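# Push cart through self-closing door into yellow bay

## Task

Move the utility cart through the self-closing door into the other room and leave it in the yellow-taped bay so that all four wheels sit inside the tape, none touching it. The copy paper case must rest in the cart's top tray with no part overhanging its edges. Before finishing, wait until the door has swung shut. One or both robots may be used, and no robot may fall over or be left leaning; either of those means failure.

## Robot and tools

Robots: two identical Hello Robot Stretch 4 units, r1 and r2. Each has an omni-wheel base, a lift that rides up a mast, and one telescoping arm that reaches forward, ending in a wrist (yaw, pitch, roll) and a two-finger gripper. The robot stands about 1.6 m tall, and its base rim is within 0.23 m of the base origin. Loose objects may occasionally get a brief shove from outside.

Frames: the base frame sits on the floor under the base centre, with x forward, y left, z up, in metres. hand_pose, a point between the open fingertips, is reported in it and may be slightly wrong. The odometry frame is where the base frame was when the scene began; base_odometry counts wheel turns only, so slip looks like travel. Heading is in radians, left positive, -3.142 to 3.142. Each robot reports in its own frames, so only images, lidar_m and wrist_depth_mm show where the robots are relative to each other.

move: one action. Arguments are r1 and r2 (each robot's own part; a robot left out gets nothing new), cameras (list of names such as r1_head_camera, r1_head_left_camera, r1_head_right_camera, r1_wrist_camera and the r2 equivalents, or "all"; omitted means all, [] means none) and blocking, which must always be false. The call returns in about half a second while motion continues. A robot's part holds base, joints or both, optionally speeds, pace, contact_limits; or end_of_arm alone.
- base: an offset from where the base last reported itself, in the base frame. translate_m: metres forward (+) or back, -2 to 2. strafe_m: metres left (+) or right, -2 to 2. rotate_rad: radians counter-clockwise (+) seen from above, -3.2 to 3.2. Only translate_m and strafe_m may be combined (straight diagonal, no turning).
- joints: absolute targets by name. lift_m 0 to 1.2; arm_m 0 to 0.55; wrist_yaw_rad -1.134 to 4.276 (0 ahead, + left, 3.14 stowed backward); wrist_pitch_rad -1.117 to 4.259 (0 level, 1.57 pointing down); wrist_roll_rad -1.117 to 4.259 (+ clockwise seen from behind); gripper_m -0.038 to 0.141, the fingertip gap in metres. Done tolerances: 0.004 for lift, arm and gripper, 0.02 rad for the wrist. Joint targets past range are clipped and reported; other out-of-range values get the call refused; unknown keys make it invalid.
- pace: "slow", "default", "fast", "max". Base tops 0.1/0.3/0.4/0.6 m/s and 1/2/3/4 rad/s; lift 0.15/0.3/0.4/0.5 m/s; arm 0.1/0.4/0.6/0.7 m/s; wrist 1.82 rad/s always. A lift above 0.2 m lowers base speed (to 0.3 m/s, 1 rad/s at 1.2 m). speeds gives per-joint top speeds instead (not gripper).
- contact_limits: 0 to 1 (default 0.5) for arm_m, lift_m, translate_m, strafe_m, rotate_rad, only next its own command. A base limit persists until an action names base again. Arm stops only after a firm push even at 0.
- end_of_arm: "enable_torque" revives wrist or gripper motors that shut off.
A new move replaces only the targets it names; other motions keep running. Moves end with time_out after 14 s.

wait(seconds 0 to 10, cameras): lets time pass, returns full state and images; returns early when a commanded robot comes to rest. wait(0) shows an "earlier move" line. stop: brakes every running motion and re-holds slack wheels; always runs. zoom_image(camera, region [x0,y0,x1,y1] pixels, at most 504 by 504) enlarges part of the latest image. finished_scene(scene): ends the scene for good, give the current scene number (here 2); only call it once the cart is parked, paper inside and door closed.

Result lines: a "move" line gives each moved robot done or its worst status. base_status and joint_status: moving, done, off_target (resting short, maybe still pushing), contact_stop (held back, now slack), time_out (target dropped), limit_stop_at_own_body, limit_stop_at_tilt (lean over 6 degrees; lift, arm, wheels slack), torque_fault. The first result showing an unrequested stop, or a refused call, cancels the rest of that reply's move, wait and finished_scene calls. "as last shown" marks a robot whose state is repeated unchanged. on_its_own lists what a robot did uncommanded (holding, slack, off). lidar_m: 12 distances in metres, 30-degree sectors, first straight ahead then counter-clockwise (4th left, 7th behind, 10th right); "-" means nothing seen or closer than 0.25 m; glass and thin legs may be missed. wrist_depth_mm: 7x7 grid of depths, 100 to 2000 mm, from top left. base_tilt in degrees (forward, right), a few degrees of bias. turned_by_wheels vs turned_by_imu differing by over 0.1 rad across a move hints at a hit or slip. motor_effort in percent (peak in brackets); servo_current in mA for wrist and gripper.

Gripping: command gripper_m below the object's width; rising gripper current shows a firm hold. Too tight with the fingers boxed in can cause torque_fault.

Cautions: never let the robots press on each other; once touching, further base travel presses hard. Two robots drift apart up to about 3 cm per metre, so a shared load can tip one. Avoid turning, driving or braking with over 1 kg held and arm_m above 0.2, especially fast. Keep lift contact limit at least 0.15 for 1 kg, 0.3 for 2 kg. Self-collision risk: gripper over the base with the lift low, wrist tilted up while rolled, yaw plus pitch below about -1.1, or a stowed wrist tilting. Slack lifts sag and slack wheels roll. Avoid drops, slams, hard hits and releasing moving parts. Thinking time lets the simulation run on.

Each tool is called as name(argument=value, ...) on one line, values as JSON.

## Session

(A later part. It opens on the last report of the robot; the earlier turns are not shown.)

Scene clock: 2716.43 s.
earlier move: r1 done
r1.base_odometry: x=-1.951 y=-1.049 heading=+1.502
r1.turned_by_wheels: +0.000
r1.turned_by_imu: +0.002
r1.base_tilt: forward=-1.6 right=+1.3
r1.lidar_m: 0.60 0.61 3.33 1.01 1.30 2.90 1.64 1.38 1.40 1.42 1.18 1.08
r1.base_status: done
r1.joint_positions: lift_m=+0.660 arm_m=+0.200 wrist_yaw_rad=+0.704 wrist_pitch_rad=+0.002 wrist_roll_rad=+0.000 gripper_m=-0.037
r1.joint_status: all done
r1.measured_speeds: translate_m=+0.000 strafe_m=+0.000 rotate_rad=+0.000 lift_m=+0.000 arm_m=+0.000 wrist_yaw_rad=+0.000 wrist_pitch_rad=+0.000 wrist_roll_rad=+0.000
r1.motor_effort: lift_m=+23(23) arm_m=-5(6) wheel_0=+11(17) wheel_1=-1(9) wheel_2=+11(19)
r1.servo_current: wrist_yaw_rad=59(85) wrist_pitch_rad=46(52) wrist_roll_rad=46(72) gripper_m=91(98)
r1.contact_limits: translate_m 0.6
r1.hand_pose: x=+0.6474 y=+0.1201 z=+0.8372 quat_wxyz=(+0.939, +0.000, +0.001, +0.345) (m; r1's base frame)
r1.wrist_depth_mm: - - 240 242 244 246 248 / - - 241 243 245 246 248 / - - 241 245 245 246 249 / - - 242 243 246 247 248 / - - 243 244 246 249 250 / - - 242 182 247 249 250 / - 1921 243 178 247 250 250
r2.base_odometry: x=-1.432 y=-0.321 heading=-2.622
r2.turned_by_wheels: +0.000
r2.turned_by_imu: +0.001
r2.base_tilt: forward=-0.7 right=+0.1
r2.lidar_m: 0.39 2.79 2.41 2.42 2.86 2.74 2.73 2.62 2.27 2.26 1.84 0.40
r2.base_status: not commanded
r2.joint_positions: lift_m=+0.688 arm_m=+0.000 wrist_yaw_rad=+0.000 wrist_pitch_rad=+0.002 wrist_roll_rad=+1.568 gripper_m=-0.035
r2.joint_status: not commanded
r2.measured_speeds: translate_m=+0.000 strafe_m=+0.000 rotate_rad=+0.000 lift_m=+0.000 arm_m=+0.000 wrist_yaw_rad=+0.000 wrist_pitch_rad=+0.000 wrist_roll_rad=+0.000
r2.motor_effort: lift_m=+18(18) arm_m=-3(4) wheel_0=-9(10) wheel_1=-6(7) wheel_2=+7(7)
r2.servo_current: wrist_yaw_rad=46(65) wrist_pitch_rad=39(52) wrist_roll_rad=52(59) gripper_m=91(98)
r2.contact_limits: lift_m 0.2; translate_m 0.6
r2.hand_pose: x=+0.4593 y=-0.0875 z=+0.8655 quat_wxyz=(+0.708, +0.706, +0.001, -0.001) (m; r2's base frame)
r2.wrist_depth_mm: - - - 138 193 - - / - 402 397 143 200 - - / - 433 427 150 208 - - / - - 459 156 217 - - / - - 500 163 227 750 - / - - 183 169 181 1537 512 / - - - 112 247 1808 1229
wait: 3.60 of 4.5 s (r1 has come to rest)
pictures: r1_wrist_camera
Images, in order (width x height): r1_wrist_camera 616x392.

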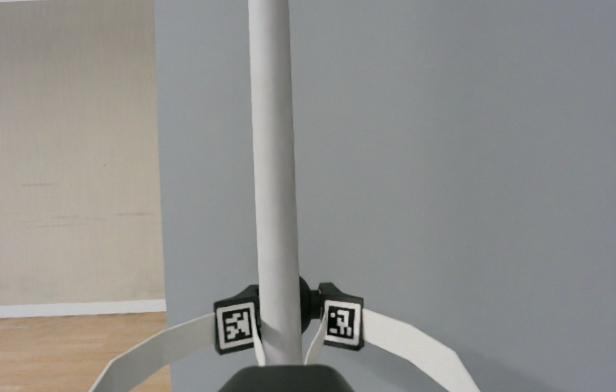

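wait(seconds=0, cameras=["r2_head_camera", "r1_head_camera", "r1_head_left_camera"])

zoom_image(camera="r2_head_camera", region=[180, 0, 400, 300])

Scene clock: 2726.50 s.
r1.base_odometry: x=-1.951 y=-1.049 heading=+1.502
r1.turned_by_wheels: +0.000
r1.turned_by_imu: +0.000
r1.base_tilt: forward=-1.6 right=+1.2
r1.lidar_m: 0.59 0.58 3.31 0.98 1.30 2.95 1.61 1.37 1.39 1.41 1.17 1.09
r1.base_status: done
r1.joint_positions: lift_m=+0.660 arm_m=+0.200 wrist_yaw_rad=+0.704 wrist_pitch_rad=+0.002 wrist_roll_rad=+0.000 gripper_m=-0.037
r1.joint_status: all done
r1.measured_speeds: translate_m=+0.000 strafe_m=+0.000 rotate_rad=+0.000 lift_m=+0.000 arm_m=+0.000 wrist_yaw_rad=+0.000 wrist_pitch_rad=+0.000 wrist_roll_rad=+0.000
r1.motor_effort: lift_m=+23(23) arm_m=-5(6) wheel_0=+10(17) wheel_1=-1(9) wheel_2=+11(19)
r1.servo_current: wrist_yaw_rad=59(85) wrist_pitch_rad=46(52) wrist_roll_rad=46(72) gripper_m=91(98)
r1.contact_limits: translate_m 0.6
r1.hand_pose: x=+0.6474 y=+0.1201 z=+0.8372 quat_wxyz=(+0.939, +0.000, +0.001, +0.345) (m; r1's base frame)
r1.wrist_depth_mm: - - 241 242 244 245 247 / - - 241 244 244 245 248 / - - 241 244 245 246 247 / - - 242 244 245 247 249 / - - 243 245 247 248 249 / - - 243 183 246 248 250 / - 1983 243 178 247 250 251
r2.base_odometry: x=-1.432 y=-0.321 heading=-2.622
r2.turned_by_wheels: +0.000
r2.turned_by_imu: +0.000
r2.base_tilt: forward=-0.6 right=+0.1
r2.lidar_m: 0.42 2.83 2.42 2.42 2.84 2.73 2.75 2.65 2.26 2.28 1.85 0.38
r2.base_status: not commanded
r2.joint_positions: lift_m=+0.688 arm_m=+0.000 wrist_yaw_rad=+0.000 wrist_pitch_rad=+0.002 wrist_roll_rad=+1.568 gripper_m=-0.035
r2.joint_status: not commanded
r2.measured_speeds: translate_m=+0.000 strafe_m=+0.000 rotate_rad=+0.000 lift_m=+0.000 arm_m=+0.000 wrist_yaw_rad=+0.000 wrist_pitch_rad=+0.000 wrist_roll_rad=+0.000
r2.motor_effort: lift_m=+18(18) arm_m=-3(4) wheel_0=-9(10) wheel_1=-6(7) wheel_2=+7(7)
r2.servo_current: wrist_yaw_rad=46(65) wrist_pitch_rad=39(52) wrist_roll_rad=52(59) gripper_m=98(98)
r2.contact_limits: lift_m 0.2; translate_m 0.6
r2.hand_pose: x=+0.4593 y=-0.0875 z=+0.8655 quat_wxyz=(+0.708, +0.706, +0.001, -0.001) (m; r2's base frame)
r2.wrist_depth_mm: - - - 138 193 - - / - 402 397 143 200 - - / - 433 424 150 208 - - / - - 459 156 217 - - / - - 496 163 227 768 - / - - 183 169 181 1576 512 / - - - 112 246 1808 1229
pictures: r1_head_camera, r1_head_left_camera, r2_head_camera
Images, in order (width x height): r1_head_camera 420x560, r1_head_left_camera 420x672, r2_head_camera 420x560.

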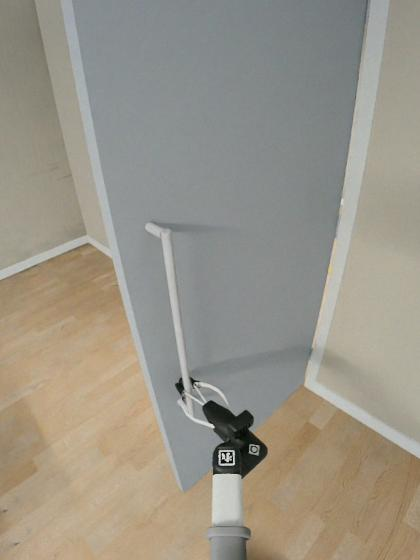

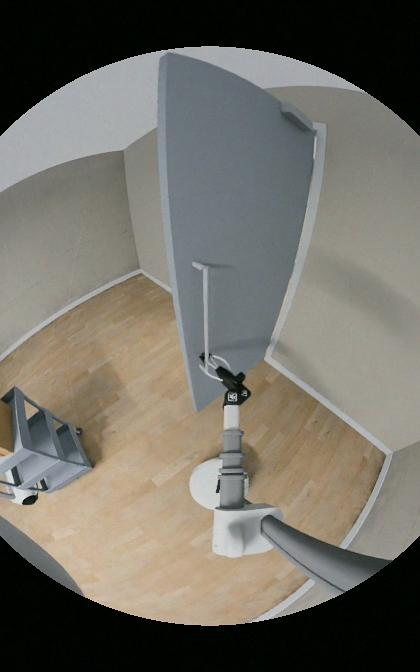

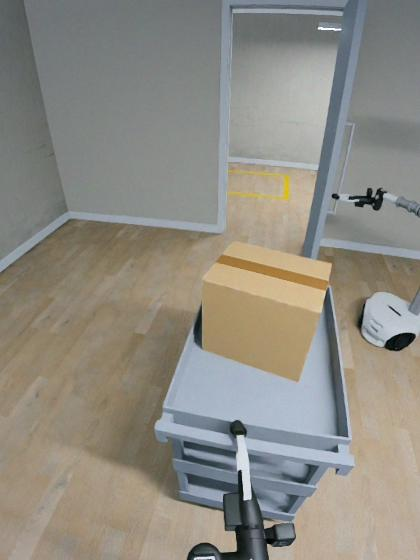

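Scaled by 1.680 from the camera's 420x560 image, which has a finer 1200x1600 frame.

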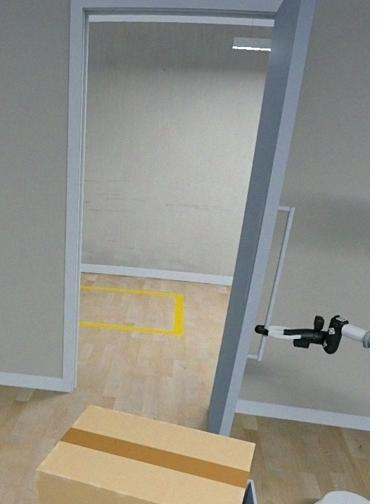

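move(blocking=false, r1={"base": {"translate_m": -0.0702, "strafe_m": -0.1417}, "joints": {"wrist_yaw_rad": 0.847}, "pace": "slow", "speeds": {"wrist_yaw_rad": 0.08}, "contact_limits": {"translate_m": 0.5}}, cameras=[])

wait(seconds=4.5, cameras=["r1_wrist_camera", "r2_head_camera"])

Scene clock: 2777.70 s.
move: r1 moving
r1.base_odometry: x=-1.941 y=-1.055 heading=+1.504
r1.turned_by_wheels: +0.001
r1.turned_by_imu: +0.001
r1.base_tilt: forward=-1.6 right=+1.2
r1.lidar_m: 0.61 0.61 3.34 1.00 1.34 2.87 1.63 1.38 1.37 1.40 1.16 1.08
r1.base_status: translate_m moving; strafe_m moving
r1.joint_positions: lift_m=+0.660 arm_m=+0.200 wrist_yaw_rad=+0.736 wrist_pitch_rad=+0.002 wrist_roll_rad=+0.000 gripper_m=-0.037
r1.joint_status: wrist_yaw_rad moving
r1.measured_speeds: translate_m=-0.022 strafe_m=-0.043 rotate_rad=+0.000 lift_m=+0.000 arm_m=+0.000 wrist_yaw_rad=+0.076 wrist_pitch_rad=+0.000 wrist_roll_rad=+0.000
r1.motor_effort: lift_m=+23(23) arm_m=-6(6) wheel_0=+11(13) wheel_1=-7(7) wheel_2=+12(15)
r1.servo_current: wrist_yaw_rad=72(85) wrist_pitch_rad=46(46) wrist_roll_rad=33(72) gripper_m=85(91)
r1.contact_limits: translate_m 0.5
r1.hand_pose: x=+0.6435 y=+0.1288 z=+0.8372 quat_wxyz=(+0.933, +0.000, +0.001, +0.360) (m; r1's base frame)
r1.wrist_depth_mm: - - 241 242 244 243 244 / - - 242 243 244 244 244 / - - 243 244 244 245 245 / - - 243 244 244 245 245 / - - 243 245 245 246 247 / - - 209 181 245 246 247 / - 1808 245 181 247 246 248
r2.base_odometry: x=-1.432 y=-0.321 heading=-2.622
r2.turned_by_wheels: +0.000
r2.turned_by_imu: +0.000
r2.base_tilt: forward=-0.7 right=+0.1
r2.lidar_m: 0.39 2.81 2.41 2.44 2.82 2.72 2.76 2.64 2.28 2.29 1.89 0.38
r2.base_status: not commanded
r2.joint_positions: lift_m=+0.688 arm_m=+0.000 wrist_yaw_rad=+0.000 wrist_pitch_rad=+0.002 wrist_roll_rad=+1.568 gripper_m=-0.035
r2.joint_status: not commanded
r2.measured_speeds: translate_m=+0.000 strafe_m=+0.000 rotate_rad=+0.000 lift_m=+0.000 arm_m=+0.000 wrist_yaw_rad=+0.000 wrist_pitch_rad=+0.000 wrist_roll_rad=+0.000
r2.motor_effort: lift_m=+18(18) arm_m=-3(3) wheel_0=-9(10) wheel_1=-6(6) wheel_2=+7(7)
r2.servo_current: wrist_yaw_rad=39(52) wrist_pitch_rad=46(46) wrist_roll_rad=52(59) gripper_m=98(98)
r2.contact_limits: lift_m 0.2; translate_m 0.6
r2.hand_pose: x=+0.4593 y=-0.0875 z=+0.8655 quat_wxyz=(+0.708, +0.706, +0.001, -0.001) (m; r2's base frame)
r2.wrist_depth_mm: - - - 138 192 - - / - 402 397 144 200 - - / - 433 427 150 209 - - / - - 462 156 218 - - / - - 496 163 228 750 - / - - 184 169 181 1576 512 / - - - 112 247 1808 1255
pictures: none
No camera images: "cameras" was empty.

Scene clock: 2780.07 s.
earlier move: r1 done
r1.base_odometry: x=-1.815 y=-1.128 heading=+1.504
r1.turned_by_wheels: +0.000
r1.turned_by_imu: +0.001
r1.base_tilt: forward=-1.6 right=+1.3
r1.lidar_m: 0.57 0.60 3.48 1.12 1.59 2.62 1.46 1.24 1.25 1.34 1.14 1.13
r1.base_status: done
r1.joint_positions: lift_m=+0.660 arm_m=+0.200 wrist_yaw_rad=+0.849 wrist_pitch_rad=+0.002 wrist_roll_rad=+0.000 gripper_m=-0.037
r1.joint_status: all done
r1.measured_speeds: translate_m=+0.000 strafe_m=+0.000 rotate_rad=+0.000 lift_m=+0.000 arm_m=+0.000 wrist_yaw_rad=+0.000 wrist_pitch_rad=+0.000 wrist_roll_rad=+0.000
r1.motor_effort: lift_m=+23(23) arm_m=-5(6) wheel_0=+11(15) wheel_1=-1(8) wheel_2=+9(15)
r1.servo_current: wrist_yaw_rad=39(85) wrist_pitch_rad=46(46) wrist_roll_rad=46(72) gripper_m=91(98)
r1.contact_limits: translate_m 0.5
r1.hand_pose: x=+0.6272 y=+0.1588 z=+0.8372 quat_wxyz=(+0.911, +0.000, +0.001, +0.412) (m; r1's base frame)
r1.wrist_depth_mm: - - 239 243 245 248 252 / - - 239 243 246 249 251 / - - 241 244 246 249 252 / - - 242 243 247 250 252 / - - 242 245 247 250 253 / - - 241 184 248 251 253 / - 1921 242 178 248 252 254
r2.base_odometry: x=-1.432 y=-0.321 heading=-2.622
r2.turned_by_wheels: +0.000
r2.turned_by_imu: +0.000
r2.base_tilt: forward=-0.7 right=+0.1
r2.lidar_m: 0.40 2.79 2.41 2.41 2.82 2.75 2.75 2.66 2.27 2.27 1.94 0.38
r2.base_status: not commanded
r2.joint_positions: lift_m=+0.688 arm_m=+0.000 wrist_yaw_rad=+0.000 wrist_pitch_rad=+0.002 wrist_roll_rad=+1.568 gripper_m=-0.035
r2.joint_status: not commanded
r2.measured_speeds: translate_m=+0.000 strafe_m=+0.000 rotate_rad=+0.000 lift_m=+0.000 arm_m=+0.000 wrist_yaw_rad=+0.000 wrist_pitch_rad=+0.000 wrist_roll_rad=+0.000
r2.motor_effort: lift_m=+18(18) arm_m=-3(4) wheel_0=-9(10) wheel_1=-6(6) wheel_2=+7(7)
r2.servo_current: wrist_yaw_rad=52(59) wrist_pitch_rad=39(46) wrist_roll_rad=46(59) gripper_m=91(98)
r2.contact_limits: lift_m 0.2; translate_m 0.6
r2.hand_pose: x=+0.4593 y=-0.0875 z=+0.8655 quat_wxyz=(+0.708, +0.706, +0.001, -0.001) (m; r2's base frame)
r2.wrist_depth_mm: - - 521 137 193 - - / - 402 397 144 200 - - / - 430 427 150 208 - - / - - 459 156 217 - - / - - 496 163 227 759 - / - - 183 168 181 1576 517 / - - - 112 248 1756 1255
wait: 2.37 of 4.5 s (r1 has come to rest)
pictures: r1_wrist_camera, r2_head_camera
Images, in order (width x height): r1_wrist_camera 616x392, r2_head_camera 420x560.

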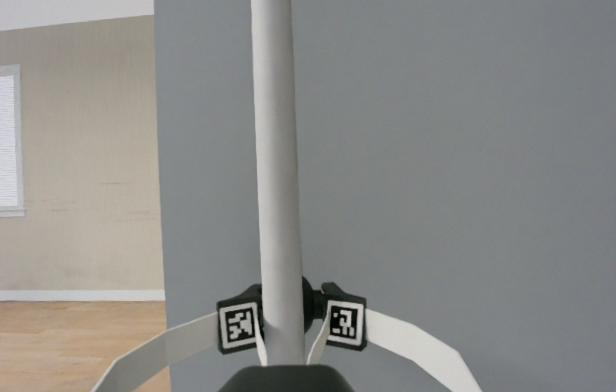

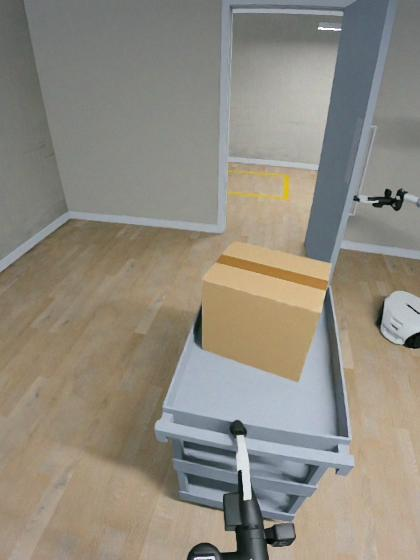

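wait(seconds=0, cameras=["r1_head_left_camera", "r2_head_left_camera"])

zoom_image(camera="r1_head_left_camera", region=[0, 350, 130, 530])

zoom_image(camera="r2_head_left_camera", region=[190, 140, 380, 480])

Scene clock: 2791.43 s.
r1.base_odometry: x=-1.815 y=-1.128 heading=+1.504
r1.turned_by_wheels: +0.000
r1.turned_by_imu: +0.000
r1.base_tilt: forward=-1.6 right=+1.2
r1.lidar_m: 0.57 0.57 3.47 1.12 1.59 2.62 1.46 1.22 1.20 1.31 1.13 1.13
r1.base_status: done
r1.joint_positions: lift_m=+0.660 arm_m=+0.200 wrist_yaw_rad=+0.849 wrist_pitch_rad=+0.002 wrist_roll_rad=+0.000 gripper_m=-0.037
r1.joint_status: all done
r1.measured_speeds: translate_m=+0.000 strafe_m=+0.000 rotate_rad=+0.000 lift_m=+0.000 arm_m=+0.000 wrist_yaw_rad=+0.000 wrist_pitch_rad=+0.000 wrist_roll_rad=+0.000
r1.motor_effort: lift_m=+23(23) arm_m=-5(6) wheel_0=+11(15) wheel_1=-1(8) wheel_2=+9(15)
r1.servo_current: wrist_yaw_rad=39(85) wrist_pitch_rad=39(46) wrist_roll_rad=65(72) gripper_m=85(98)
r1.contact_limits: translate_m 0.5
r1.hand_pose: x=+0.6272 y=+0.1588 z=+0.8372 quat_wxyz=(+0.911, +0.000, +0.001, +0.412) (m; r1's base frame)
r1.wrist_depth_mm: - - 240 242 245 249 251 / - - 239 244 246 248 251 / - - 240 244 247 249 252 / - - 241 244 247 249 252 / - - 242 245 248 251 254 / - - 241 184 247 251 253 / - 1921 242 178 248 252 253
r2.base_odometry: x=-1.432 y=-0.321 heading=-2.622
r2.turned_by_wheels: +0.000
r2.turned_by_imu: +0.000
r2.base_tilt: forward=-0.6 right=+0.1
r2.lidar_m: 0.41 2.79 2.42 2.43 2.84 2.76 2.76 2.66 2.28 2.28 1.92 0.39
r2.base_status: not commanded
r2.joint_positions: lift_m=+0.688 arm_m=+0.000 wrist_yaw_rad=+0.000 wrist_pitch_rad=+0.002 wrist_roll_rad=+1.568 gripper_m=-0.035
r2.joint_status: not commanded
r2.measured_speeds: translate_m=+0.000 strafe_m=+0.000 rotate_rad=+0.000 lift_m=+0.000 arm_m=+0.000 wrist_yaw_rad=+0.000 wrist_pitch_rad=+0.000 wrist_roll_rad=+0.000
r2.motor_effort: lift_m=+18(18) arm_m=-3(4) wheel_0=-9(10) wheel_1=-6(6) wheel_2=+7(7)
r2.servo_current: wrist_yaw_rad=46(59) wrist_pitch_rad=39(46) wrist_roll_rad=46(59) gripper_m=91(98)
r2.contact_limits: lift_m 0.2; translate_m 0.6
r2.hand_pose: x=+0.4593 y=-0.0875 z=+0.8655 quat_wxyz=(+0.708, +0.706, +0.001, -0.001) (m; r2's base frame)
r2.wrist_depth_mm: - - 517 137 193 - - / - 404 394 144 200 - - / - 430 430 150 208 - - / - - 462 156 217 - - / - - 500 163 227 768 - / - - 184 169 181 1618 512 / - - - 112 247 1756 1229
pictures: r1_head_left_camera, r2_head_left_camera
Images, in order (width x height): r1_head_left_camera 420x672, r2_head_left_camera 420x672.

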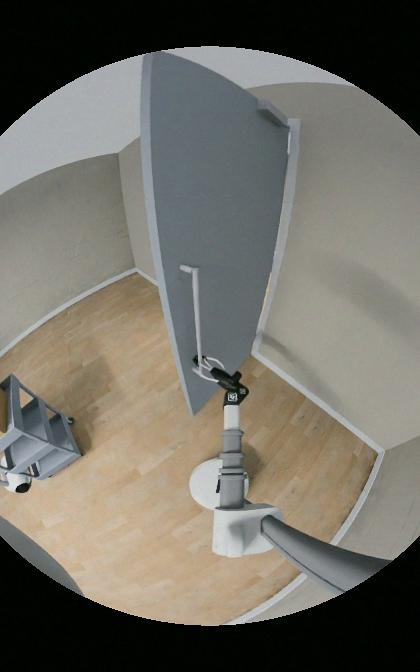

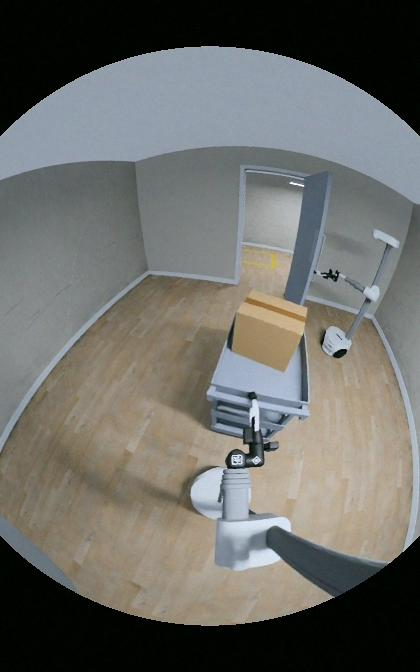

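Scaled by 2.800 from the camera's 420x672 image, which has a finer 600x960 frame.

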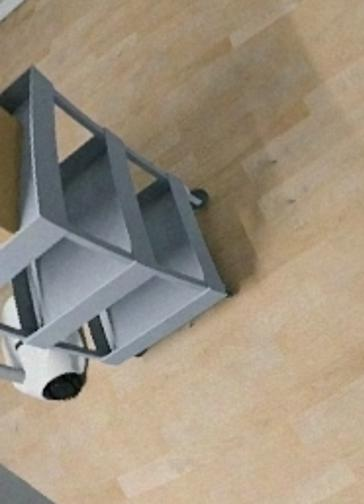

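Scaled by 1.482 from the camera's 420x672 image, which has a finer 600x960 frame.

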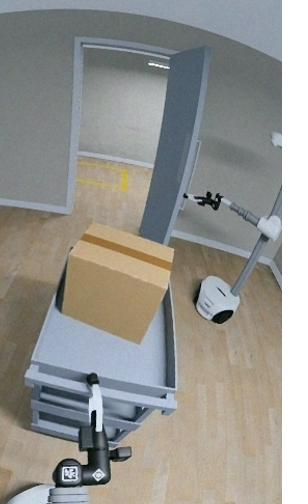

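move(blocking=false, r2={"base": {"translate_m": 0.29, "strafe_m": -0.0776}, "pace": "slow", "contact_limits": {"translate_m": 0.6}}, cameras=[])

wait(seconds=5, cameras=["r2_head_camera", "r2_wrist_camera"])

Scene clock: 2857.47 s.
move: r2 moving
r1.base_odometry: x=-1.815 y=-1.128 heading=+1.504
r1.turned_by_wheels: +0.000
r1.turned_by_imu: +0.000
r1.base_tilt: forward=-1.6 right=+1.3
r1.lidar_m: 0.59 0.60 3.47 1.14 1.58 2.61 1.43 1.24 1.22 1.34 1.14 1.11
r1.base_status: not commanded
r1.joint_positions: lift_m=+0.660 arm_m=+0.200 wrist_yaw_rad=+0.849 wrist_pitch_rad=+0.002 wrist_roll_rad=+0.000 gripper_m=-0.037
r1.joint_status: not commanded
r1.measured_speeds: translate_m=+0.000 strafe_m=+0.000 rotate_rad=+0.000 lift_m=+0.000 arm_m=+0.000 wrist_yaw_rad=+0.000 wrist_pitch_rad=+0.000 wrist_roll_rad=+0.000
r1.motor_effort: lift_m=+23(23) arm_m=-5(6) wheel_0=+11(12) wheel_1=-2(2) wheel_2=+9(9)
r1.servo_current: wrist_yaw_rad=33(72) wrist_pitch_rad=39(46) wrist_roll_rad=59(72) gripper_m=91(91)
r1.contact_limits: translate_m 0.5
r1.hand_pose: x=+0.6272 y=+0.1588 z=+0.8372 quat_wxyz=(+0.911, +0.000, +0.001, +0.412) (m; r1's base frame)
r1.wrist_depth_mm: - - 239 242 245 248 251 / - - 240 244 246 249 252 / - - 240 244 246 250 252 / - - 241 245 247 249 252 / - - 242 245 248 250 252 / - - 241 184 248 251 253 / - 1983 242 178 249 252 254
r2.base_odometry: x=-1.444 y=-0.324 heading=-2.622
r2.turned_by_wheels: +0.000
r2.turned_by_imu: +0.001
r2.base_tilt: forward=-0.7 right=+0.0
r2.lidar_m: 0.41 2.79 2.41 2.42 2.84 2.75 2.76 2.61 2.28 2.28 1.91 0.38
r2.base_status: translate_m moving; strafe_m moving
r2.joint_positions: lift_m=+0.688 arm_m=+0.000 wrist_yaw_rad=-0.002 wrist_pitch_rad=+0.002 wrist_roll_rad=+1.568 gripper_m=-0.035
r2.joint_status: not commanded
r2.measured_speeds: translate_m=+0.049 strafe_m=-0.012 rotate_rad=+0.004 lift_m=+0.000 arm_m=+0.000 wrist_yaw_rad=+0.000 wrist_pitch_rad=+0.000 wrist_roll_rad=+0.000
r2.motor_effort: lift_m=+17(18) arm_m=-3(4) wheel_0=+11(11) wheel_1=+5(6) wheel_2=-12(13)
r2.servo_current: wrist_yaw_rad=46(59) wrist_pitch_rad=39(52) wrist_roll_rad=46(59) gripper_m=91(98)
r2.contact_limits: lift_m 0.2; translate_m 0.6
r2.hand_pose: x=+0.4591 y=-0.0879 z=+0.8655 quat_wxyz=(+0.708, +0.706, +0.000, -0.001) (m; r2's base frame)
r2.wrist_depth_mm: - 1863 466 132 187 - - / - 397 392 141 196 - - / - 430 424 146 204 - - / - - 459 152 213 - - / - - 500 160 224 750 - / - - 185 166 180 1708 508 / - - - 112 245 1708 1229
pictures: none
No camera images: "cameras" was empty.

Scene clock: 2861.23 s.
earlier move: r2 done
r1.base_odometry: x=-1.815 y=-1.128 heading=+1.504
r1.turned_by_wheels: +0.000
r1.turned_by_imu: +0.000
r1.base_tilt: forward=-1.6 right=+1.3
r1.lidar_m: 0.58 0.56 1.09 0.86 1.76 2.63 1.46 1.22 1.25 1.33 1.13 1.14
r1.base_status: not commanded
r1.joint_positions: lift_m=+0.660 arm_m=+0.200 wrist_yaw_rad=+0.849 wrist_pitch_rad=+0.002 wrist_roll_rad=+0.000 gripper_m=-0.037
r1.joint_status: not commanded
r1.measured_speeds: translate_m=+0.000 strafe_m=+0.000 rotate_rad=+0.000 lift_m=+0.000 arm_m=+0.000 wrist_yaw_rad=+0.000 wrist_pitch_rad=+0.000 wrist_roll_rad=+0.000
r1.motor_effort: lift_m=+23(23) arm_m=-5(6) wheel_0=+11(12) wheel_1=-1(2) wheel_2=+9(9)
r1.servo_current: wrist_yaw_rad=59(72) wrist_pitch_rad=46(52) wrist_roll_rad=46(72) gripper_m=85(98)
r1.contact_limits: translate_m 0.5
r1.hand_pose: x=+0.6272 y=+0.1588 z=+0.8372 quat_wxyz=(+0.911, +0.000, +0.001, +0.412) (m; r1's base frame)
r1.wrist_depth_mm: - - 240 243 246 249 251 / - - 240 244 246 249 251 / - - 241 243 246 249 252 / - - 241 244 248 250 252 / - - 242 244 248 251 253 / - - 241 184 248 251 253 / - 1921 242 178 248 251 254
r2.base_odometry: x=-1.722 y=-0.397 heading=-2.622
r2.turned_by_wheels: -0.001
r2.turned_by_imu: -0.001
r2.base_tilt: forward=-0.7 right=+0.1
r2.lidar_m: 0.42 2.80 2.42 2.42 2.79 3.04 3.05 2.64 2.28 2.26 0.39 0.35
r2.base_status: done
r2.joint_positions: lift_m=+0.688 arm_m=+0.000 wrist_yaw_rad=-0.004 wrist_pitch_rad=+0.002 wrist_roll_rad=+1.568 gripper_m=-0.035
r2.joint_status: not commanded
r2.measured_speeds: translate_m=+0.000 strafe_m=+0.000 rotate_rad=+0.000 lift_m=+0.000 arm_m=+0.000 wrist_yaw_rad=+0.000 wrist_pitch_rad=+0.000 wrist_roll_rad=+0.000
r2.motor_effort: lift_m=+18(18) arm_m=+4(5) wheel_0=+0(16) wheel_1=+4(9) wheel_2=-10(14)
r2.servo_current: wrist_yaw_rad=33(65) wrist_pitch_rad=46(52) wrist_roll_rad=46(59) gripper_m=91(98)
r2.contact_limits: lift_m 0.2; translate_m 0.6
r2.hand_pose: x=+0.4589 y=-0.0887 z=+0.8655 quat_wxyz=(+0.708, +0.706, -0.001, -0.002) (m; r2's base frame)
r2.wrist_depth_mm: - 345 343 107 159 162 - / - 382 384 115 171 171 - / - 436 427 121 182 - - / - - 484 133 200 640 - / - - - 146 218 1576 525 / - - 185 157 181 1618 1255 / - - - 112 262 1808 1255
wait: 3.77 of 5 s (r2 has come to rest)
pictures: r2_head_camera, r2_wrist_camera
Images, in order (width x height): r2_head_camera 420x560, r2_wrist_camera 616x392.

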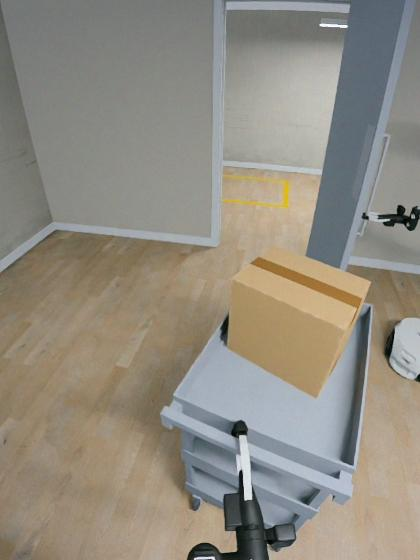

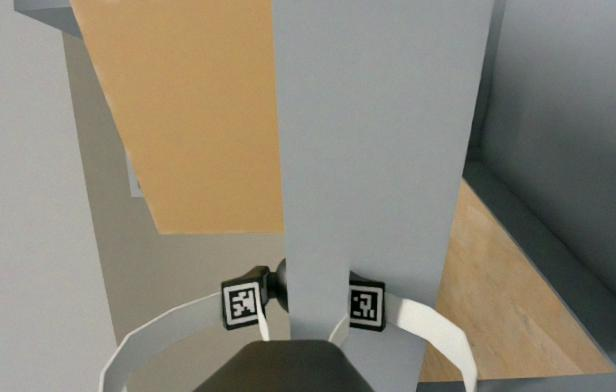

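move(blocking=false, r2={"base": {"translate_m": 0.0448, "strafe_m": -0.2191}, "pace": "slow", "contact_limits": {"translate_m": 0.6}}, cameras=[])

wait(seconds=5, cameras=["r2_head_camera", "r2_wrist_camera"])

Scene clock: 2956.20 s.
move: r2 moving
r1.base_odometry: x=-1.815 y=-1.128 heading=+1.504
r1.turned_by_wheels: +0.000
r1.turned_by_imu: +0.000
r1.base_tilt: forward=-1.6 right=+1.3
r1.lidar_m: 0.54 0.59 1.04 0.86 1.67 2.64 1.46 1.24 1.26 1.35 1.13 1.13
r1.base_status: not commanded
r1.joint_positions: lift_m=+0.660 arm_m=+0.200 wrist_yaw_rad=+0.849 wrist_pitch_rad=+0.002 wrist_roll_rad=+0.000 gripper_m=-0.037
r1.joint_status: not commanded
r1.measured_speeds: translate_m=+0.000 strafe_m=+0.000 rotate_rad=+0.000 lift_m=+0.000 arm_m=+0.000 wrist_yaw_rad=+0.000 wrist_pitch_rad=+0.000 wrist_roll_rad=+0.000
r1.motor_effort: lift_m=+23(23) arm_m=-5(6) wheel_0=+11(11) wheel_1=-1(1) wheel_2=+9(9)
r1.servo_current: wrist_yaw_rad=33(65) wrist_pitch_rad=46(46) wrist_roll_rad=33(59) gripper_m=85(98)
r1.contact_limits: translate_m 0.5
r1.hand_pose: x=+0.6272 y=+0.1588 z=+0.8372 quat_wxyz=(+0.911, +0.000, +0.001, +0.412) (m; r1's base frame)
r1.wrist_depth_mm: - - 240 243 246 248 250 / - - 240 244 247 249 251 / - - 241 244 247 249 252 / - - 241 244 247 250 253 / - - 241 245 247 250 253 / - - 241 184 247 250 253 / - 1921 242 178 247 252 254
r2.base_odometry: x=-1.731 y=-0.387 heading=-2.623
r2.turned_by_wheels: -0.001
r2.turned_by_imu: +0.000
r2.base_tilt: forward=-0.7 right=+0.1
r2.lidar_m: 0.42 2.78 2.42 2.42 2.82 3.05 3.07 2.63 2.26 2.27 0.38 0.35
r2.base_status: translate_m moving; strafe_m moving
r2.joint_positions: lift_m=+0.688 arm_m=+0.000 wrist_yaw_rad=-0.003 wrist_pitch_rad=+0.002 wrist_roll_rad=+1.568 gripper_m=-0.035
r2.joint_status: not commanded
r2.measured_speeds: translate_m=+0.010 strafe_m=-0.050 rotate_rad=-0.002 lift_m=+0.000 arm_m=+0.000 wrist_yaw_rad=+0.008 wrist_pitch_rad=+0.000 wrist_roll_rad=+0.000
r2.motor_effort: lift_m=+17(18) arm_m=+4(5) wheel_0=+8(11) wheel_1=-6(7) wheel_2=-10(12)
r2.servo_current: wrist_yaw_rad=52(59) wrist_pitch_rad=46(46) wrist_roll_rad=46(52) gripper_m=98(98)
r2.contact_limits: lift_m 0.2; translate_m 0.6
r2.hand_pose: x=+0.4590 y=-0.0883 z=+0.8655 quat_wxyz=(+0.708, +0.706, +0.000, -0.002) (m; r2's base frame)
r2.wrist_depth_mm: - 345 343 102 154 - - / - 379 382 110 167 165 - / - 439 427 118 181 - - / - - 492 130 198 609 - / - - - 143 216 1576 521 / - - 182 154 181 1708 1255 / - - - 112 262 1863 1205
pictures: none
No camera images: "cameras" was empty.

Scene clock: 2959.17 s.
earlier move: r2 done
r1.base_odometry: x=-1.815 y=-1.128 heading=+1.504
r1.turned_by_wheels: +0.000
r1.turned_by_imu: +0.000
r1.base_tilt: forward=-1.6 right=+1.3
r1.lidar_m: 0.57 0.58 0.80 0.71 1.46 2.65 1.44 1.23 1.22 1.34 1.14 1.13
r1.base_status: not commanded
r1.joint_positions: lift_m=+0.660 arm_m=+0.200 wrist_yaw_rad=+0.849 wrist_pitch_rad=+0.002 wrist_roll_rad=+0.000 gripper_m=-0.037
r1.joint_status: not commanded
r1.measured_speeds: translate_m=+0.000 strafe_m=+0.000 rotate_rad=+0.000 lift_m=+0.000 arm_m=+0.000 wrist_yaw_rad=+0.000 wrist_pitch_rad=+0.000 wrist_roll_rad=+0.000
r1.motor_effort: lift_m=+23(23) arm_m=-5(6) wheel_0=+11(12) wheel_1=-1(2) wheel_2=+9(9)
r1.servo_current: wrist_yaw_rad=39(72) wrist_pitch_rad=39(52) wrist_roll_rad=52(65) gripper_m=91(98)
r1.contact_limits: translate_m 0.5
r1.hand_pose: x=+0.6272 y=+0.1588 z=+0.8372 quat_wxyz=(+0.911, +0.000, +0.001, +0.412) (m; r1's base frame)
r1.wrist_depth_mm: - - 240 242 244 249 251 / - - 240 244 246 249 251 / - - 240 244 247 249 251 / - - 241 244 247 250 253 / - - 241 245 247 251 253 / - - 241 183 248 251 254 / - 1983 243 178 248 251 254
r2.base_odometry: x=-1.870 y=-0.229 heading=-2.623
r2.turned_by_wheels: +0.000
r2.turned_by_imu: +0.002
r2.base_tilt: forward=-0.7 right=+0.1
r2.lidar_m: 0.41 3.03 2.63 2.62 3.03 3.14 3.14 2.44 2.08 2.07 1.48 0.38
r2.base_status: done
r2.joint_positions: lift_m=+0.688 arm_m=+0.000 wrist_yaw_rad=+0.006 wrist_pitch_rad=+0.002 wrist_roll_rad=+1.568 gripper_m=-0.035
r2.joint_status: not commanded
r2.measured_speeds: translate_m=+0.000 strafe_m=+0.000 rotate_rad=+0.000 lift_m=+0.000 arm_m=+0.000 wrist_yaw_rad=+0.000 wrist_pitch_rad=+0.000 wrist_roll_rad=+0.000
r2.motor_effort: lift_m=+18(18) arm_m=+4(5) wheel_0=+7(18) wheel_1=-5(7) wheel_2=-4(12)
r2.servo_current: wrist_yaw_rad=52(59) wrist_pitch_rad=33(46) wrist_roll_rad=52(59) gripper_m=91(98)
r2.contact_limits: lift_m 0.2; translate_m 0.6
r2.hand_pose: x=+0.4598 y=-0.0857 z=+0.8655 quat_wxyz=(+0.708, +0.706, +0.003, +0.001) (m; r2's base frame)
r2.wrist_depth_mm: - 366 373 120 175 177 - / - 389 387 125 184 185 - / - 430 421 136 196 - - / - - 466 144 207 212 - / - - 521 153 220 699 549 / - - 186 161 181 1756 500 / - - - 112 248 1808 1255
wait: 2.97 of 5 s (r2 has come to rest)
pictures: r2_head_camera, r2_wrist_camera
Images, in order (width x height): r2_head_camera 420x560, r2_wrist_camera 616x392.

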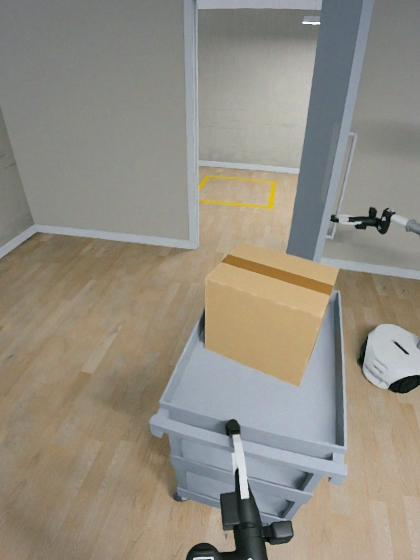

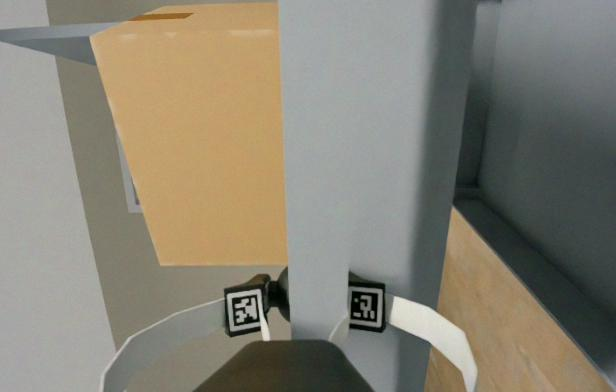

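zoom_image(camera="r2_head_camera", region=[170, 120, 340, 260])

zoom_image(camera="r2_head_camera", region=[140, 230, 360, 530])

Scaled by 2.965 from the camera's 420x560 image, which has a finer 1200x1600 frame.

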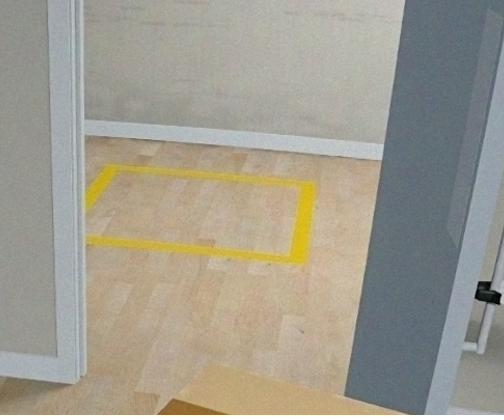

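Scaled by 1.680 from the camera's 420x560 image, which has a finer 1200x1600 frame.

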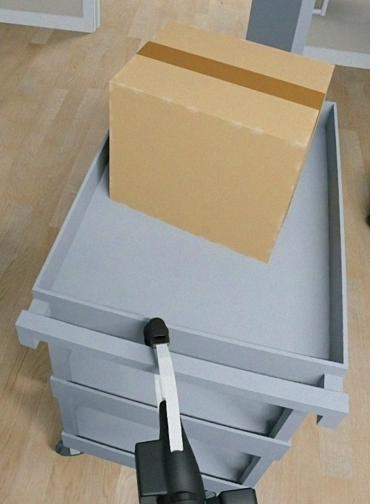

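move(blocking=false, r2={"base": {"translate_m": -0.0647, "strafe_m": -0.2415}, "pace": "slow", "contact_limits": {"translate_m": 0.6}}, cameras=[])

wait(seconds=5, cameras=["r2_head_camera", "r1_head_left_camera"])

Scene clock: 3025.33 s.
move: r2 moving
r1.base_odometry: x=-1.815 y=-1.128 heading=+1.504
r1.turned_by_wheels: +0.000
r1.turned_by_imu: +0.000
r1.base_tilt: forward=-1.6 right=+1.3
r1.lidar_m: 0.57 0.57 0.81 0.72 1.22 2.64 1.43 1.23 1.22 1.34 1.12 1.13
r1.base_status: not commanded
r1.joint_positions: lift_m=+0.660 arm_m=+0.200 wrist_yaw_rad=+0.849 wrist_pitch_rad=+0.002 wrist_roll_rad=+0.000 gripper_m=-0.037
r1.joint_status: not commanded
r1.measured_speeds: translate_m=+0.000 strafe_m=+0.000 rotate_rad=+0.000 lift_m=+0.000 arm_m=+0.000 wrist_yaw_rad=+0.000 wrist_pitch_rad=+0.000 wrist_roll_rad=+0.000
r1.motor_effort: lift_m=+23(23) arm_m=-5(6) wheel_0=+11(12) wheel_1=-1(1) wheel_2=+9(9)
r1.servo_current: wrist_yaw_rad=59(72) wrist_pitch_rad=33(52) wrist_roll_rad=52(59) gripper_m=91(91)
r1.contact_limits: translate_m 0.5
r1.hand_pose: x=+0.6272 y=+0.1588 z=+0.8372 quat_wxyz=(+0.911, +0.000, +0.001, +0.412) (m; r1's base frame)
r1.wrist_depth_mm: - - 239 243 246 248 251 / - - 240 244 246 249 251 / - - 240 244 247 249 252 / - - 241 244 247 250 254 / - - 242 245 248 249 252 / - - 241 183 247 250 253 / - 1921 242 178 248 252 254
r2.base_odometry: x=-1.873 y=-0.217 heading=-2.622
r2.turned_by_wheels: +0.001
r2.turned_by_imu: +0.001
r2.base_tilt: forward=-0.7 right=+0.1
r2.lidar_m: 0.42 3.04 2.61 2.62 3.05 3.14 3.15 2.38 2.06 2.05 1.49 0.37
r2.base_status: translate_m moving; strafe_m moving
r2.joint_positions: lift_m=+0.688 arm_m=+0.000 wrist_yaw_rad=+0.006 wrist_pitch_rad=+0.002 wrist_roll_rad=+1.568 gripper_m=-0.035
r2.joint_status: not commanded
r2.measured_speeds: translate_m=-0.013 strafe_m=-0.049 rotate_rad=-0.003 lift_m=+0.000 arm_m=+0.000 wrist_yaw_rad=+0.000 wrist_pitch_rad=+0.000 wrist_roll_rad=+0.000
r2.motor_effort: lift_m=+18(18) arm_m=+4(5) wheel_0=+9(13) wheel_1=-8(8) wheel_2=+9(11)
r2.servo_current: wrist_yaw_rad=39(52) wrist_pitch_rad=39(46) wrist_roll_rad=39(59) gripper_m=98(98)
r2.contact_limits: lift_m 0.2; translate_m 0.6
r2.hand_pose: x=+0.4598 y=-0.0857 z=+0.8655 quat_wxyz=(+0.708, +0.706, +0.003, +0.001) (m; r2's base frame)
r2.wrist_depth_mm: - 368 389 121 176 178 - / - 392 387 126 185 185 - / - 430 421 137 196 - - / - - 462 144 208 - - / - - 512 154 220 1576 - / - - 186 162 180 1708 504 / - - - 112 249 1808 1229
pictures: none
No camera images: "cameras" was empty.

Scene clock: 3028.57 s.
earlier move: r2 done
r1.base_odometry: x=-1.815 y=-1.128 heading=+1.504
r1.turned_by_wheels: +0.000
r1.turned_by_imu: +0.000
r1.base_tilt: forward=-1.5 right=+1.3
r1.lidar_m: 0.57 0.60 0.79 0.65 0.90 2.64 1.47 1.22 1.20 1.34 1.13 1.14
r1.base_status: not commanded
r1.joint_positions: lift_m=+0.660 arm_m=+0.200 wrist_yaw_rad=+0.849 wrist_pitch_rad=+0.002 wrist_roll_rad=+0.000 gripper_m=-0.037
r1.joint_status: not commanded
r1.measured_speeds: translate_m=+0.000 strafe_m=+0.000 rotate_rad=+0.000 lift_m=+0.000 arm_m=+0.000 wrist_yaw_rad=+0.000 wrist_pitch_rad=+0.000 wrist_roll_rad=+0.000
r1.motor_effort: lift_m=+23(23) arm_m=-5(6) wheel_0=+11(12) wheel_1=-1(2) wheel_2=+9(9)
r1.servo_current: wrist_yaw_rad=59(78) wrist_pitch_rad=46(52) wrist_roll_rad=59(72) gripper_m=85(91)
r1.contact_limits: translate_m 0.5
r1.hand_pose: x=+0.6272 y=+0.1588 z=+0.8372 quat_wxyz=(+0.911, +0.000, +0.001, +0.412) (m; r1's base frame)
r1.wrist_depth_mm: - - 239 243 246 248 251 / - - 239 245 246 248 251 / - - 240 244 247 249 252 / - - 241 245 247 249 252 / - - 242 245 247 251 253 / - - 241 184 247 250 253 / - 1921 242 178 248 251 253
r2.base_odometry: x=-1.934 y=+0.012 heading=-2.622
r2.turned_by_wheels: +0.000
r2.turned_by_imu: +0.001
r2.base_tilt: forward=-0.7 right=+0.1
r2.lidar_m: 0.38 0.40 2.86 2.87 3.33 3.14 3.15 2.13 1.81 1.81 1.54 0.41
r2.base_status: done
r2.joint_positions: lift_m=+0.688 arm_m=+0.000 wrist_yaw_rad=+0.006 wrist_pitch_rad=+0.002 wrist_roll_rad=+1.568 gripper_m=-0.035
r2.joint_status: not commanded
r2.measured_speeds: translate_m=+0.000 strafe_m=+0.000 rotate_rad=+0.000 lift_m=+0.000 arm_m=+0.000 wrist_yaw_rad=+0.000 wrist_pitch_rad=+0.000 wrist_roll_rad=+0.000
r2.motor_effort: lift_m=+17(18) arm_m=+4(5) wheel_0=+4(14) wheel_1=-4(9) wheel_2=+10(13)
r2.servo_current: wrist_yaw_rad=52(65) wrist_pitch_rad=33(46) wrist_roll_rad=46(59) gripper_m=98(104)
r2.contact_limits: lift_m 0.2; translate_m 0.6
r2.hand_pose: x=+0.4598 y=-0.0857 z=+0.8655 quat_wxyz=(+0.708, +0.706, +0.003, +0.001) (m; r2's base frame)
r2.wrist_depth_mm: - - - 167 226 1618 - / - - - 167 227 - - / - 436 430 168 228 - - / - 455 445 169 229 - - / - - 466 170 230 - - / - - 185 171 183 - - / - - - 112 232 1661 504
wait: 3.23 of 5 s (r2 has come to rest)
pictures: r1_head_left_camera, r2_head_camera
Images, in order (width x height): r1_head_left_camera 420x672, r2_head_camera 420x560.

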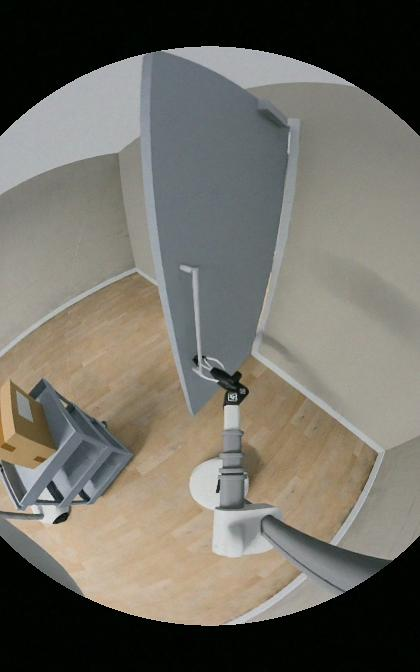

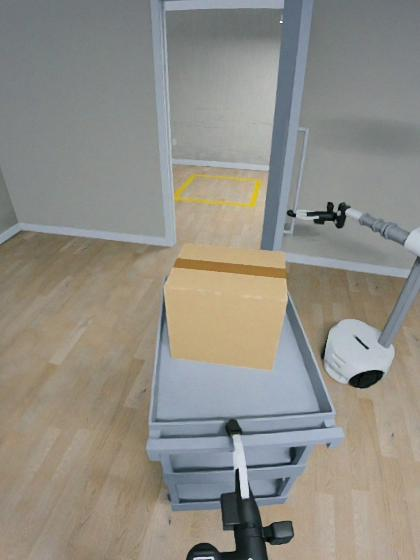

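zoom_image(camera="r1_head_left_camera", region=[0, 360, 150, 530])

zoom_image(camera="r2_head_camera", region=[130, 130, 360, 300])

Scaled by 2.965 from the camera's 420x672 image, which has a finer 600x960 frame.

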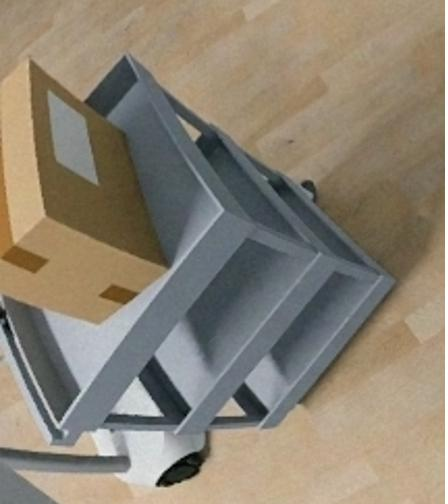

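Scaled by 2.191 from the camera's 420x560 image, which has a finer 1200x1600 frame.

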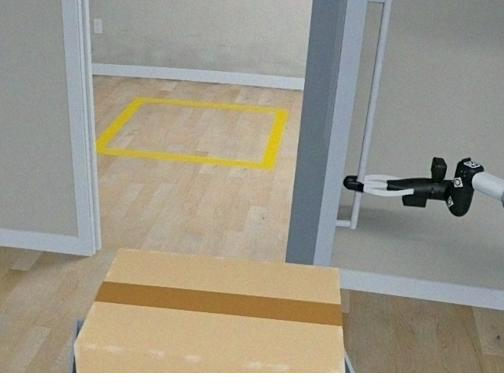

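move(blocking=false, r2={"base": {"translate_m": -0.01, "strafe_m": -0.32}, "pace": "slow", "contact_limits": {"translate_m": 0.6}}, cameras=[])

wait(seconds=5, cameras=["r2_head_camera", "r1_head_left_camera"])

Scene clock: 3112.53 s.
move: r2 moving
r1.base_odometry: x=-1.815 y=-1.128 heading=+1.504
r1.turned_by_wheels: +0.000
r1.turned_by_imu: +0.000
r1.base_tilt: forward=-1.6 right=+1.2
r1.lidar_m: 0.57 0.59 0.75 0.63 0.86 2.64 1.43 1.23 1.25 1.33 1.15 1.12
r1.base_status: not commanded
r1.joint_positions: lift_m=+0.660 arm_m=+0.200 wrist_yaw_rad=+0.849 wrist_pitch_rad=+0.002 wrist_roll_rad=+0.000 gripper_m=-0.037
r1.joint_status: not commanded
r1.measured_speeds: translate_m=+0.000 strafe_m=+0.000 rotate_rad=+0.000 lift_m=+0.000 arm_m=+0.000 wrist_yaw_rad=+0.000 wrist_pitch_rad=+0.000 wrist_roll_rad=+0.000
r1.motor_effort: lift_m=+23(23) arm_m=-5(6) wheel_0=+11(12) wheel_1=-1(1) wheel_2=+9(9)
r1.servo_current: wrist_yaw_rad=39(59) wrist_pitch_rad=46(46) wrist_roll_rad=39(65) gripper_m=85(91)
r1.contact_limits: translate_m 0.5
r1.hand_pose: x=+0.6272 y=+0.1588 z=+0.8372 quat_wxyz=(+0.911, +0.000, +0.001, +0.412) (m; r1's base frame)
r1.wrist_depth_mm: - - 240 243 245 249 251 / - - 240 243 246 249 252 / - - 240 244 246 249 251 / - - 242 244 247 250 253 / - - 243 245 248 250 253 / - - 241 184 248 250 253 / - 1921 243 178 248 252 253
r2.base_odometry: x=-1.940 y=+0.025 heading=-2.621
r2.turned_by_wheels: +0.001
r2.turned_by_imu: +0.002
r2.base_tilt: forward=-0.7 right=+0.1
r2.lidar_m: 0.39 0.40 2.88 2.88 3.33 3.14 3.18 2.15 1.82 1.82 1.52 0.41
r2.base_status: translate_m moving; strafe_m moving
r2.joint_positions: lift_m=+0.688 arm_m=+0.000 wrist_yaw_rad=+0.006 wrist_pitch_rad=+0.002 wrist_roll_rad=+1.568 gripper_m=-0.035
r2.joint_status: not commanded
r2.measured_speeds: translate_m=-0.002 strafe_m=-0.056 rotate_rad=+0.002 lift_m=+0.000 arm_m=+0.000 wrist_yaw_rad=+0.000 wrist_pitch_rad=+0.000 wrist_roll_rad=+0.000
r2.motor_effort: lift_m=+17(18) arm_m=+4(4) wheel_0=+7(13) wheel_1=-6(8) wheel_2=+8(10)
r2.servo_current: wrist_yaw_rad=59(59) wrist_pitch_rad=39(39) wrist_roll_rad=39(52) gripper_m=98(98)
r2.contact_limits: lift_m 0.2; translate_m 0.6
r2.hand_pose: x=+0.4598 y=-0.0857 z=+0.8655 quat_wxyz=(+0.708, +0.706, +0.003, +0.001) (m; r2's base frame)
r2.wrist_depth_mm: - - - 167 228 1661 - / - - - 167 228 - - / - - 430 168 229 - - / - 455 449 169 229 - - / - - 469 169 230 - - / - - 184 170 180 - - / - - - 112 230 1863 512
pictures: none
No camera images: "cameras" was empty.

Scene clock: 3116.40 s.
earlier move: r2 done
r1.base_odometry: x=-1.815 y=-1.128 heading=+1.504
r1.turned_by_wheels: +0.000
r1.turned_by_imu: +0.000
r1.base_tilt: forward=-1.6 right=+1.3
r1.lidar_m: 0.57 0.58 0.62 0.58 0.62 2.65 1.45 1.22 1.25 1.35 1.15 1.12
r1.base_status: not commanded
r1.joint_positions: lift_m=+0.660 arm_m=+0.200 wrist_yaw_rad=+0.849 wrist_pitch_rad=+0.002 wrist_roll_rad=+0.000 gripper_m=-0.037
r1.joint_status: not commanded
r1.measured_speeds: translate_m=+0.000 strafe_m=+0.000 rotate_rad=+0.000 lift_m=+0.000 arm_m=+0.000 wrist_yaw_rad=+0.000 wrist_pitch_rad=+0.000 wrist_roll_rad=+0.000
r1.motor_effort: lift_m=+23(23) arm_m=-5(6) wheel_0=+11(12) wheel_1=-1(2) wheel_2=+9(9)
r1.servo_current: wrist_yaw_rad=46(65) wrist_pitch_rad=46(52) wrist_roll_rad=46(72) gripper_m=85(98)
r1.contact_limits: translate_m 0.5
r1.hand_pose: x=+0.6272 y=+0.1588 z=+0.8372 quat_wxyz=(+0.911, +0.000, +0.001, +0.412) (m; r1's base frame)
r1.wrist_depth_mm: - - 239 243 245 249 251 / - - 240 244 246 249 252 / - - 241 244 247 250 251 / - - 242 244 248 250 253 / - - 242 245 248 251 254 / - - 241 184 247 251 253 / - 1921 242 178 248 251 254
r2.base_odometry: x=-2.084 y=+0.294 heading=-2.621
r2.turned_by_wheels: +0.000
r2.turned_by_imu: +0.001
r2.base_tilt: forward=-0.7 right=+0.1
r2.lidar_m: 0.31 0.29 3.16 3.19 3.70 3.22 3.10 1.78 1.53 1.54 1.79 0.44
r2.base_status: done
r2.joint_positions: lift_m=+0.688 arm_m=+0.000 wrist_yaw_rad=+0.006 wrist_pitch_rad=+0.002 wrist_roll_rad=+1.568 gripper_m=-0.035
r2.joint_status: not commanded
r2.measured_speeds: translate_m=+0.000 strafe_m=+0.000 rotate_rad=+0.000 lift_m=+0.000 arm_m=+0.000 wrist_yaw_rad=+0.000 wrist_pitch_rad=+0.000 wrist_roll_rad=+0.000
r2.motor_effort: lift_m=+17(18) arm_m=+4(5) wheel_0=+7(15) wheel_1=-5(8) wheel_2=+8(10)
r2.servo_current: wrist_yaw_rad=52(65) wrist_pitch_rad=39(46) wrist_roll_rad=33(65) gripper_m=91(98)
r2.contact_limits: lift_m 0.2; translate_m 0.6
r2.hand_pose: x=+0.4598 y=-0.0857 z=+0.8655 quat_wxyz=(+0.708, +0.706, +0.003, +0.001) (m; r2's base frame)
r2.wrist_depth_mm: - - - 245 320 330 329 / - - - 286 293 1708 1205 / - - - 208 273 1863 - / - - - 192 255 - - / - - 449 181 240 - - / - 449 184 169 181 - - / - 424 427 112 213 - -
wait: 3.87 of 5 s (r2 has come to rest)
pictures: r1_head_left_camera, r2_head_camera
Images, in order (width x height): r1_head_left_camera 420x672, r2_head_camera 420x560.

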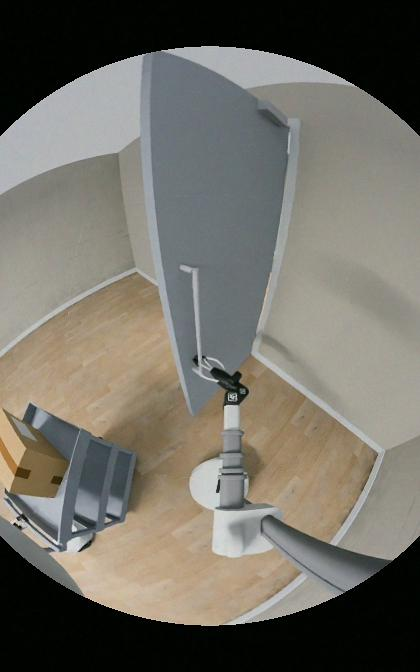

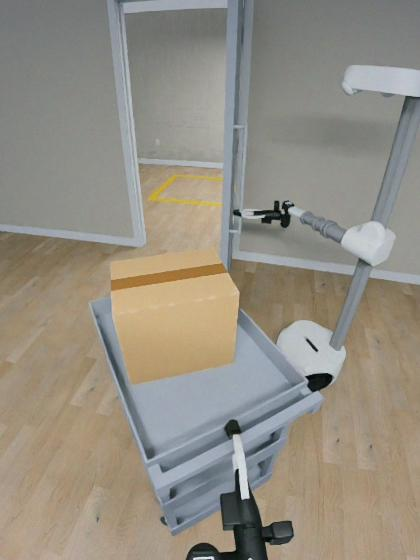

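move(blocking=false, cameras=["r2_head_camera", "r1_head_camera"])

Scene clock: 3164.97 s.
r1.base_odometry: x=-1.815 y=-1.128 heading=+1.504
r1.turned_by_wheels: +0.000
r1.turned_by_imu: +0.000
r1.base_tilt: forward=-1.6 right=+1.2
r1.lidar_m: 0.56 0.59 0.65 0.61 0.66 2.63 1.46 1.22 1.24 1.34 1.10 1.11
r1.base_status: not commanded
r1.joint_positions: lift_m=+0.660 arm_m=+0.200 wrist_yaw_rad=+0.849 wrist_pitch_rad=+0.002 wrist_roll_rad=+0.000 gripper_m=-0.037
r1.joint_status: not commanded
r1.measured_speeds: translate_m=+0.000 strafe_m=+0.000 rotate_rad=+0.000 lift_m=+0.000 arm_m=+0.000 wrist_yaw_rad=+0.000 wrist_pitch_rad=+0.000 wrist_roll_rad=+0.000
r1.motor_effort: lift_m=+23(23) arm_m=-5(6) wheel_0=+12(12) wheel_1=-1(2) wheel_2=+9(9)
r1.servo_current: wrist_yaw_rad=46(65) wrist_pitch_rad=33(52) wrist_roll_rad=52(72) gripper_m=91(98)
r1.contact_limits: translate_m 0.5
r1.hand_pose: x=+0.6272 y=+0.1588 z=+0.8372 quat_wxyz=(+0.911, +0.000, +0.001, +0.412) (m; r1's base frame)
r1.wrist_depth_mm: - - 239 242 246 248 251 / - - 240 243 246 249 251 / - - 240 244 247 249 251 / - - 241 244 247 250 252 / - - 241 245 248 251 253 / - - 241 183 247 251 253 / - 1983 242 178 248 252 253
r2.base_odometry: x=-2.084 y=+0.294 heading=-2.621
r2.turned_by_wheels: +0.000
r2.turned_by_imu: +0.000
r2.base_tilt: forward=-0.7 right=+0.1
r2.lidar_m: 0.29 0.32 3.15 3.19 3.71 3.22 3.05 1.76 1.50 1.51 1.79 0.45
r2.base_status: done
r2.joint_positions: lift_m=+0.688 arm_m=+0.000 wrist_yaw_rad=+0.006 wrist_pitch_rad=+0.002 wrist_roll_rad=+1.568 gripper_m=-0.035
r2.joint_status: not commanded
r2.measured_speeds: translate_m=+0.000 strafe_m=+0.000 rotate_rad=+0.000 lift_m=+0.000 arm_m=+0.000 wrist_yaw_rad=+0.000 wrist_pitch_rad=+0.000 wrist_roll_rad=+0.000
r2.motor_effort: lift_m=+17(18) arm_m=+4(5) wheel_0=+8(15) wheel_1=-5(8) wheel_2=+9(10)
r2.servo_current: wrist_yaw_rad=59(65) wrist_pitch_rad=46(46) wrist_roll_rad=52(65) gripper_m=91(98)
r2.contact_limits: lift_m 0.2; translate_m 0.6
r2.hand_pose: x=+0.4598 y=-0.0857 z=+0.8655 quat_wxyz=(+0.708, +0.706, +0.003, +0.001) (m; r2's base frame)
r2.wrist_depth_mm: - - - 245 320 327 329 / - - - 286 293 1708 1205 / - - - 208 273 1808 - / - - - 192 255 - - / - - 452 180 239 - - / - 445 184 169 180 - - / - 427 430 112 213 - -
pictures: r1_head_camera, r2_head_camera
Images, in order (width x height): r1_head_camera 420x560, r2_head_camera 420x560.

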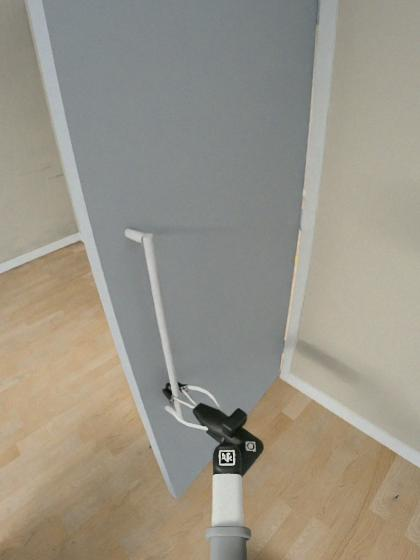

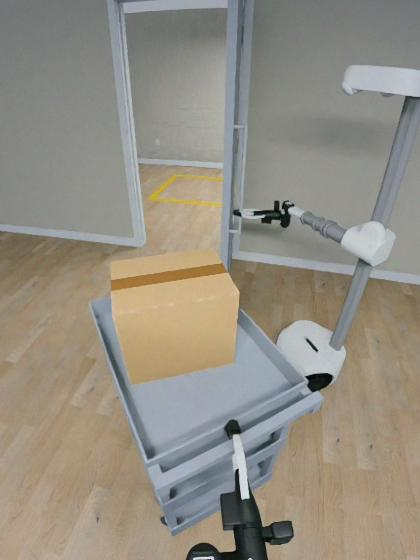

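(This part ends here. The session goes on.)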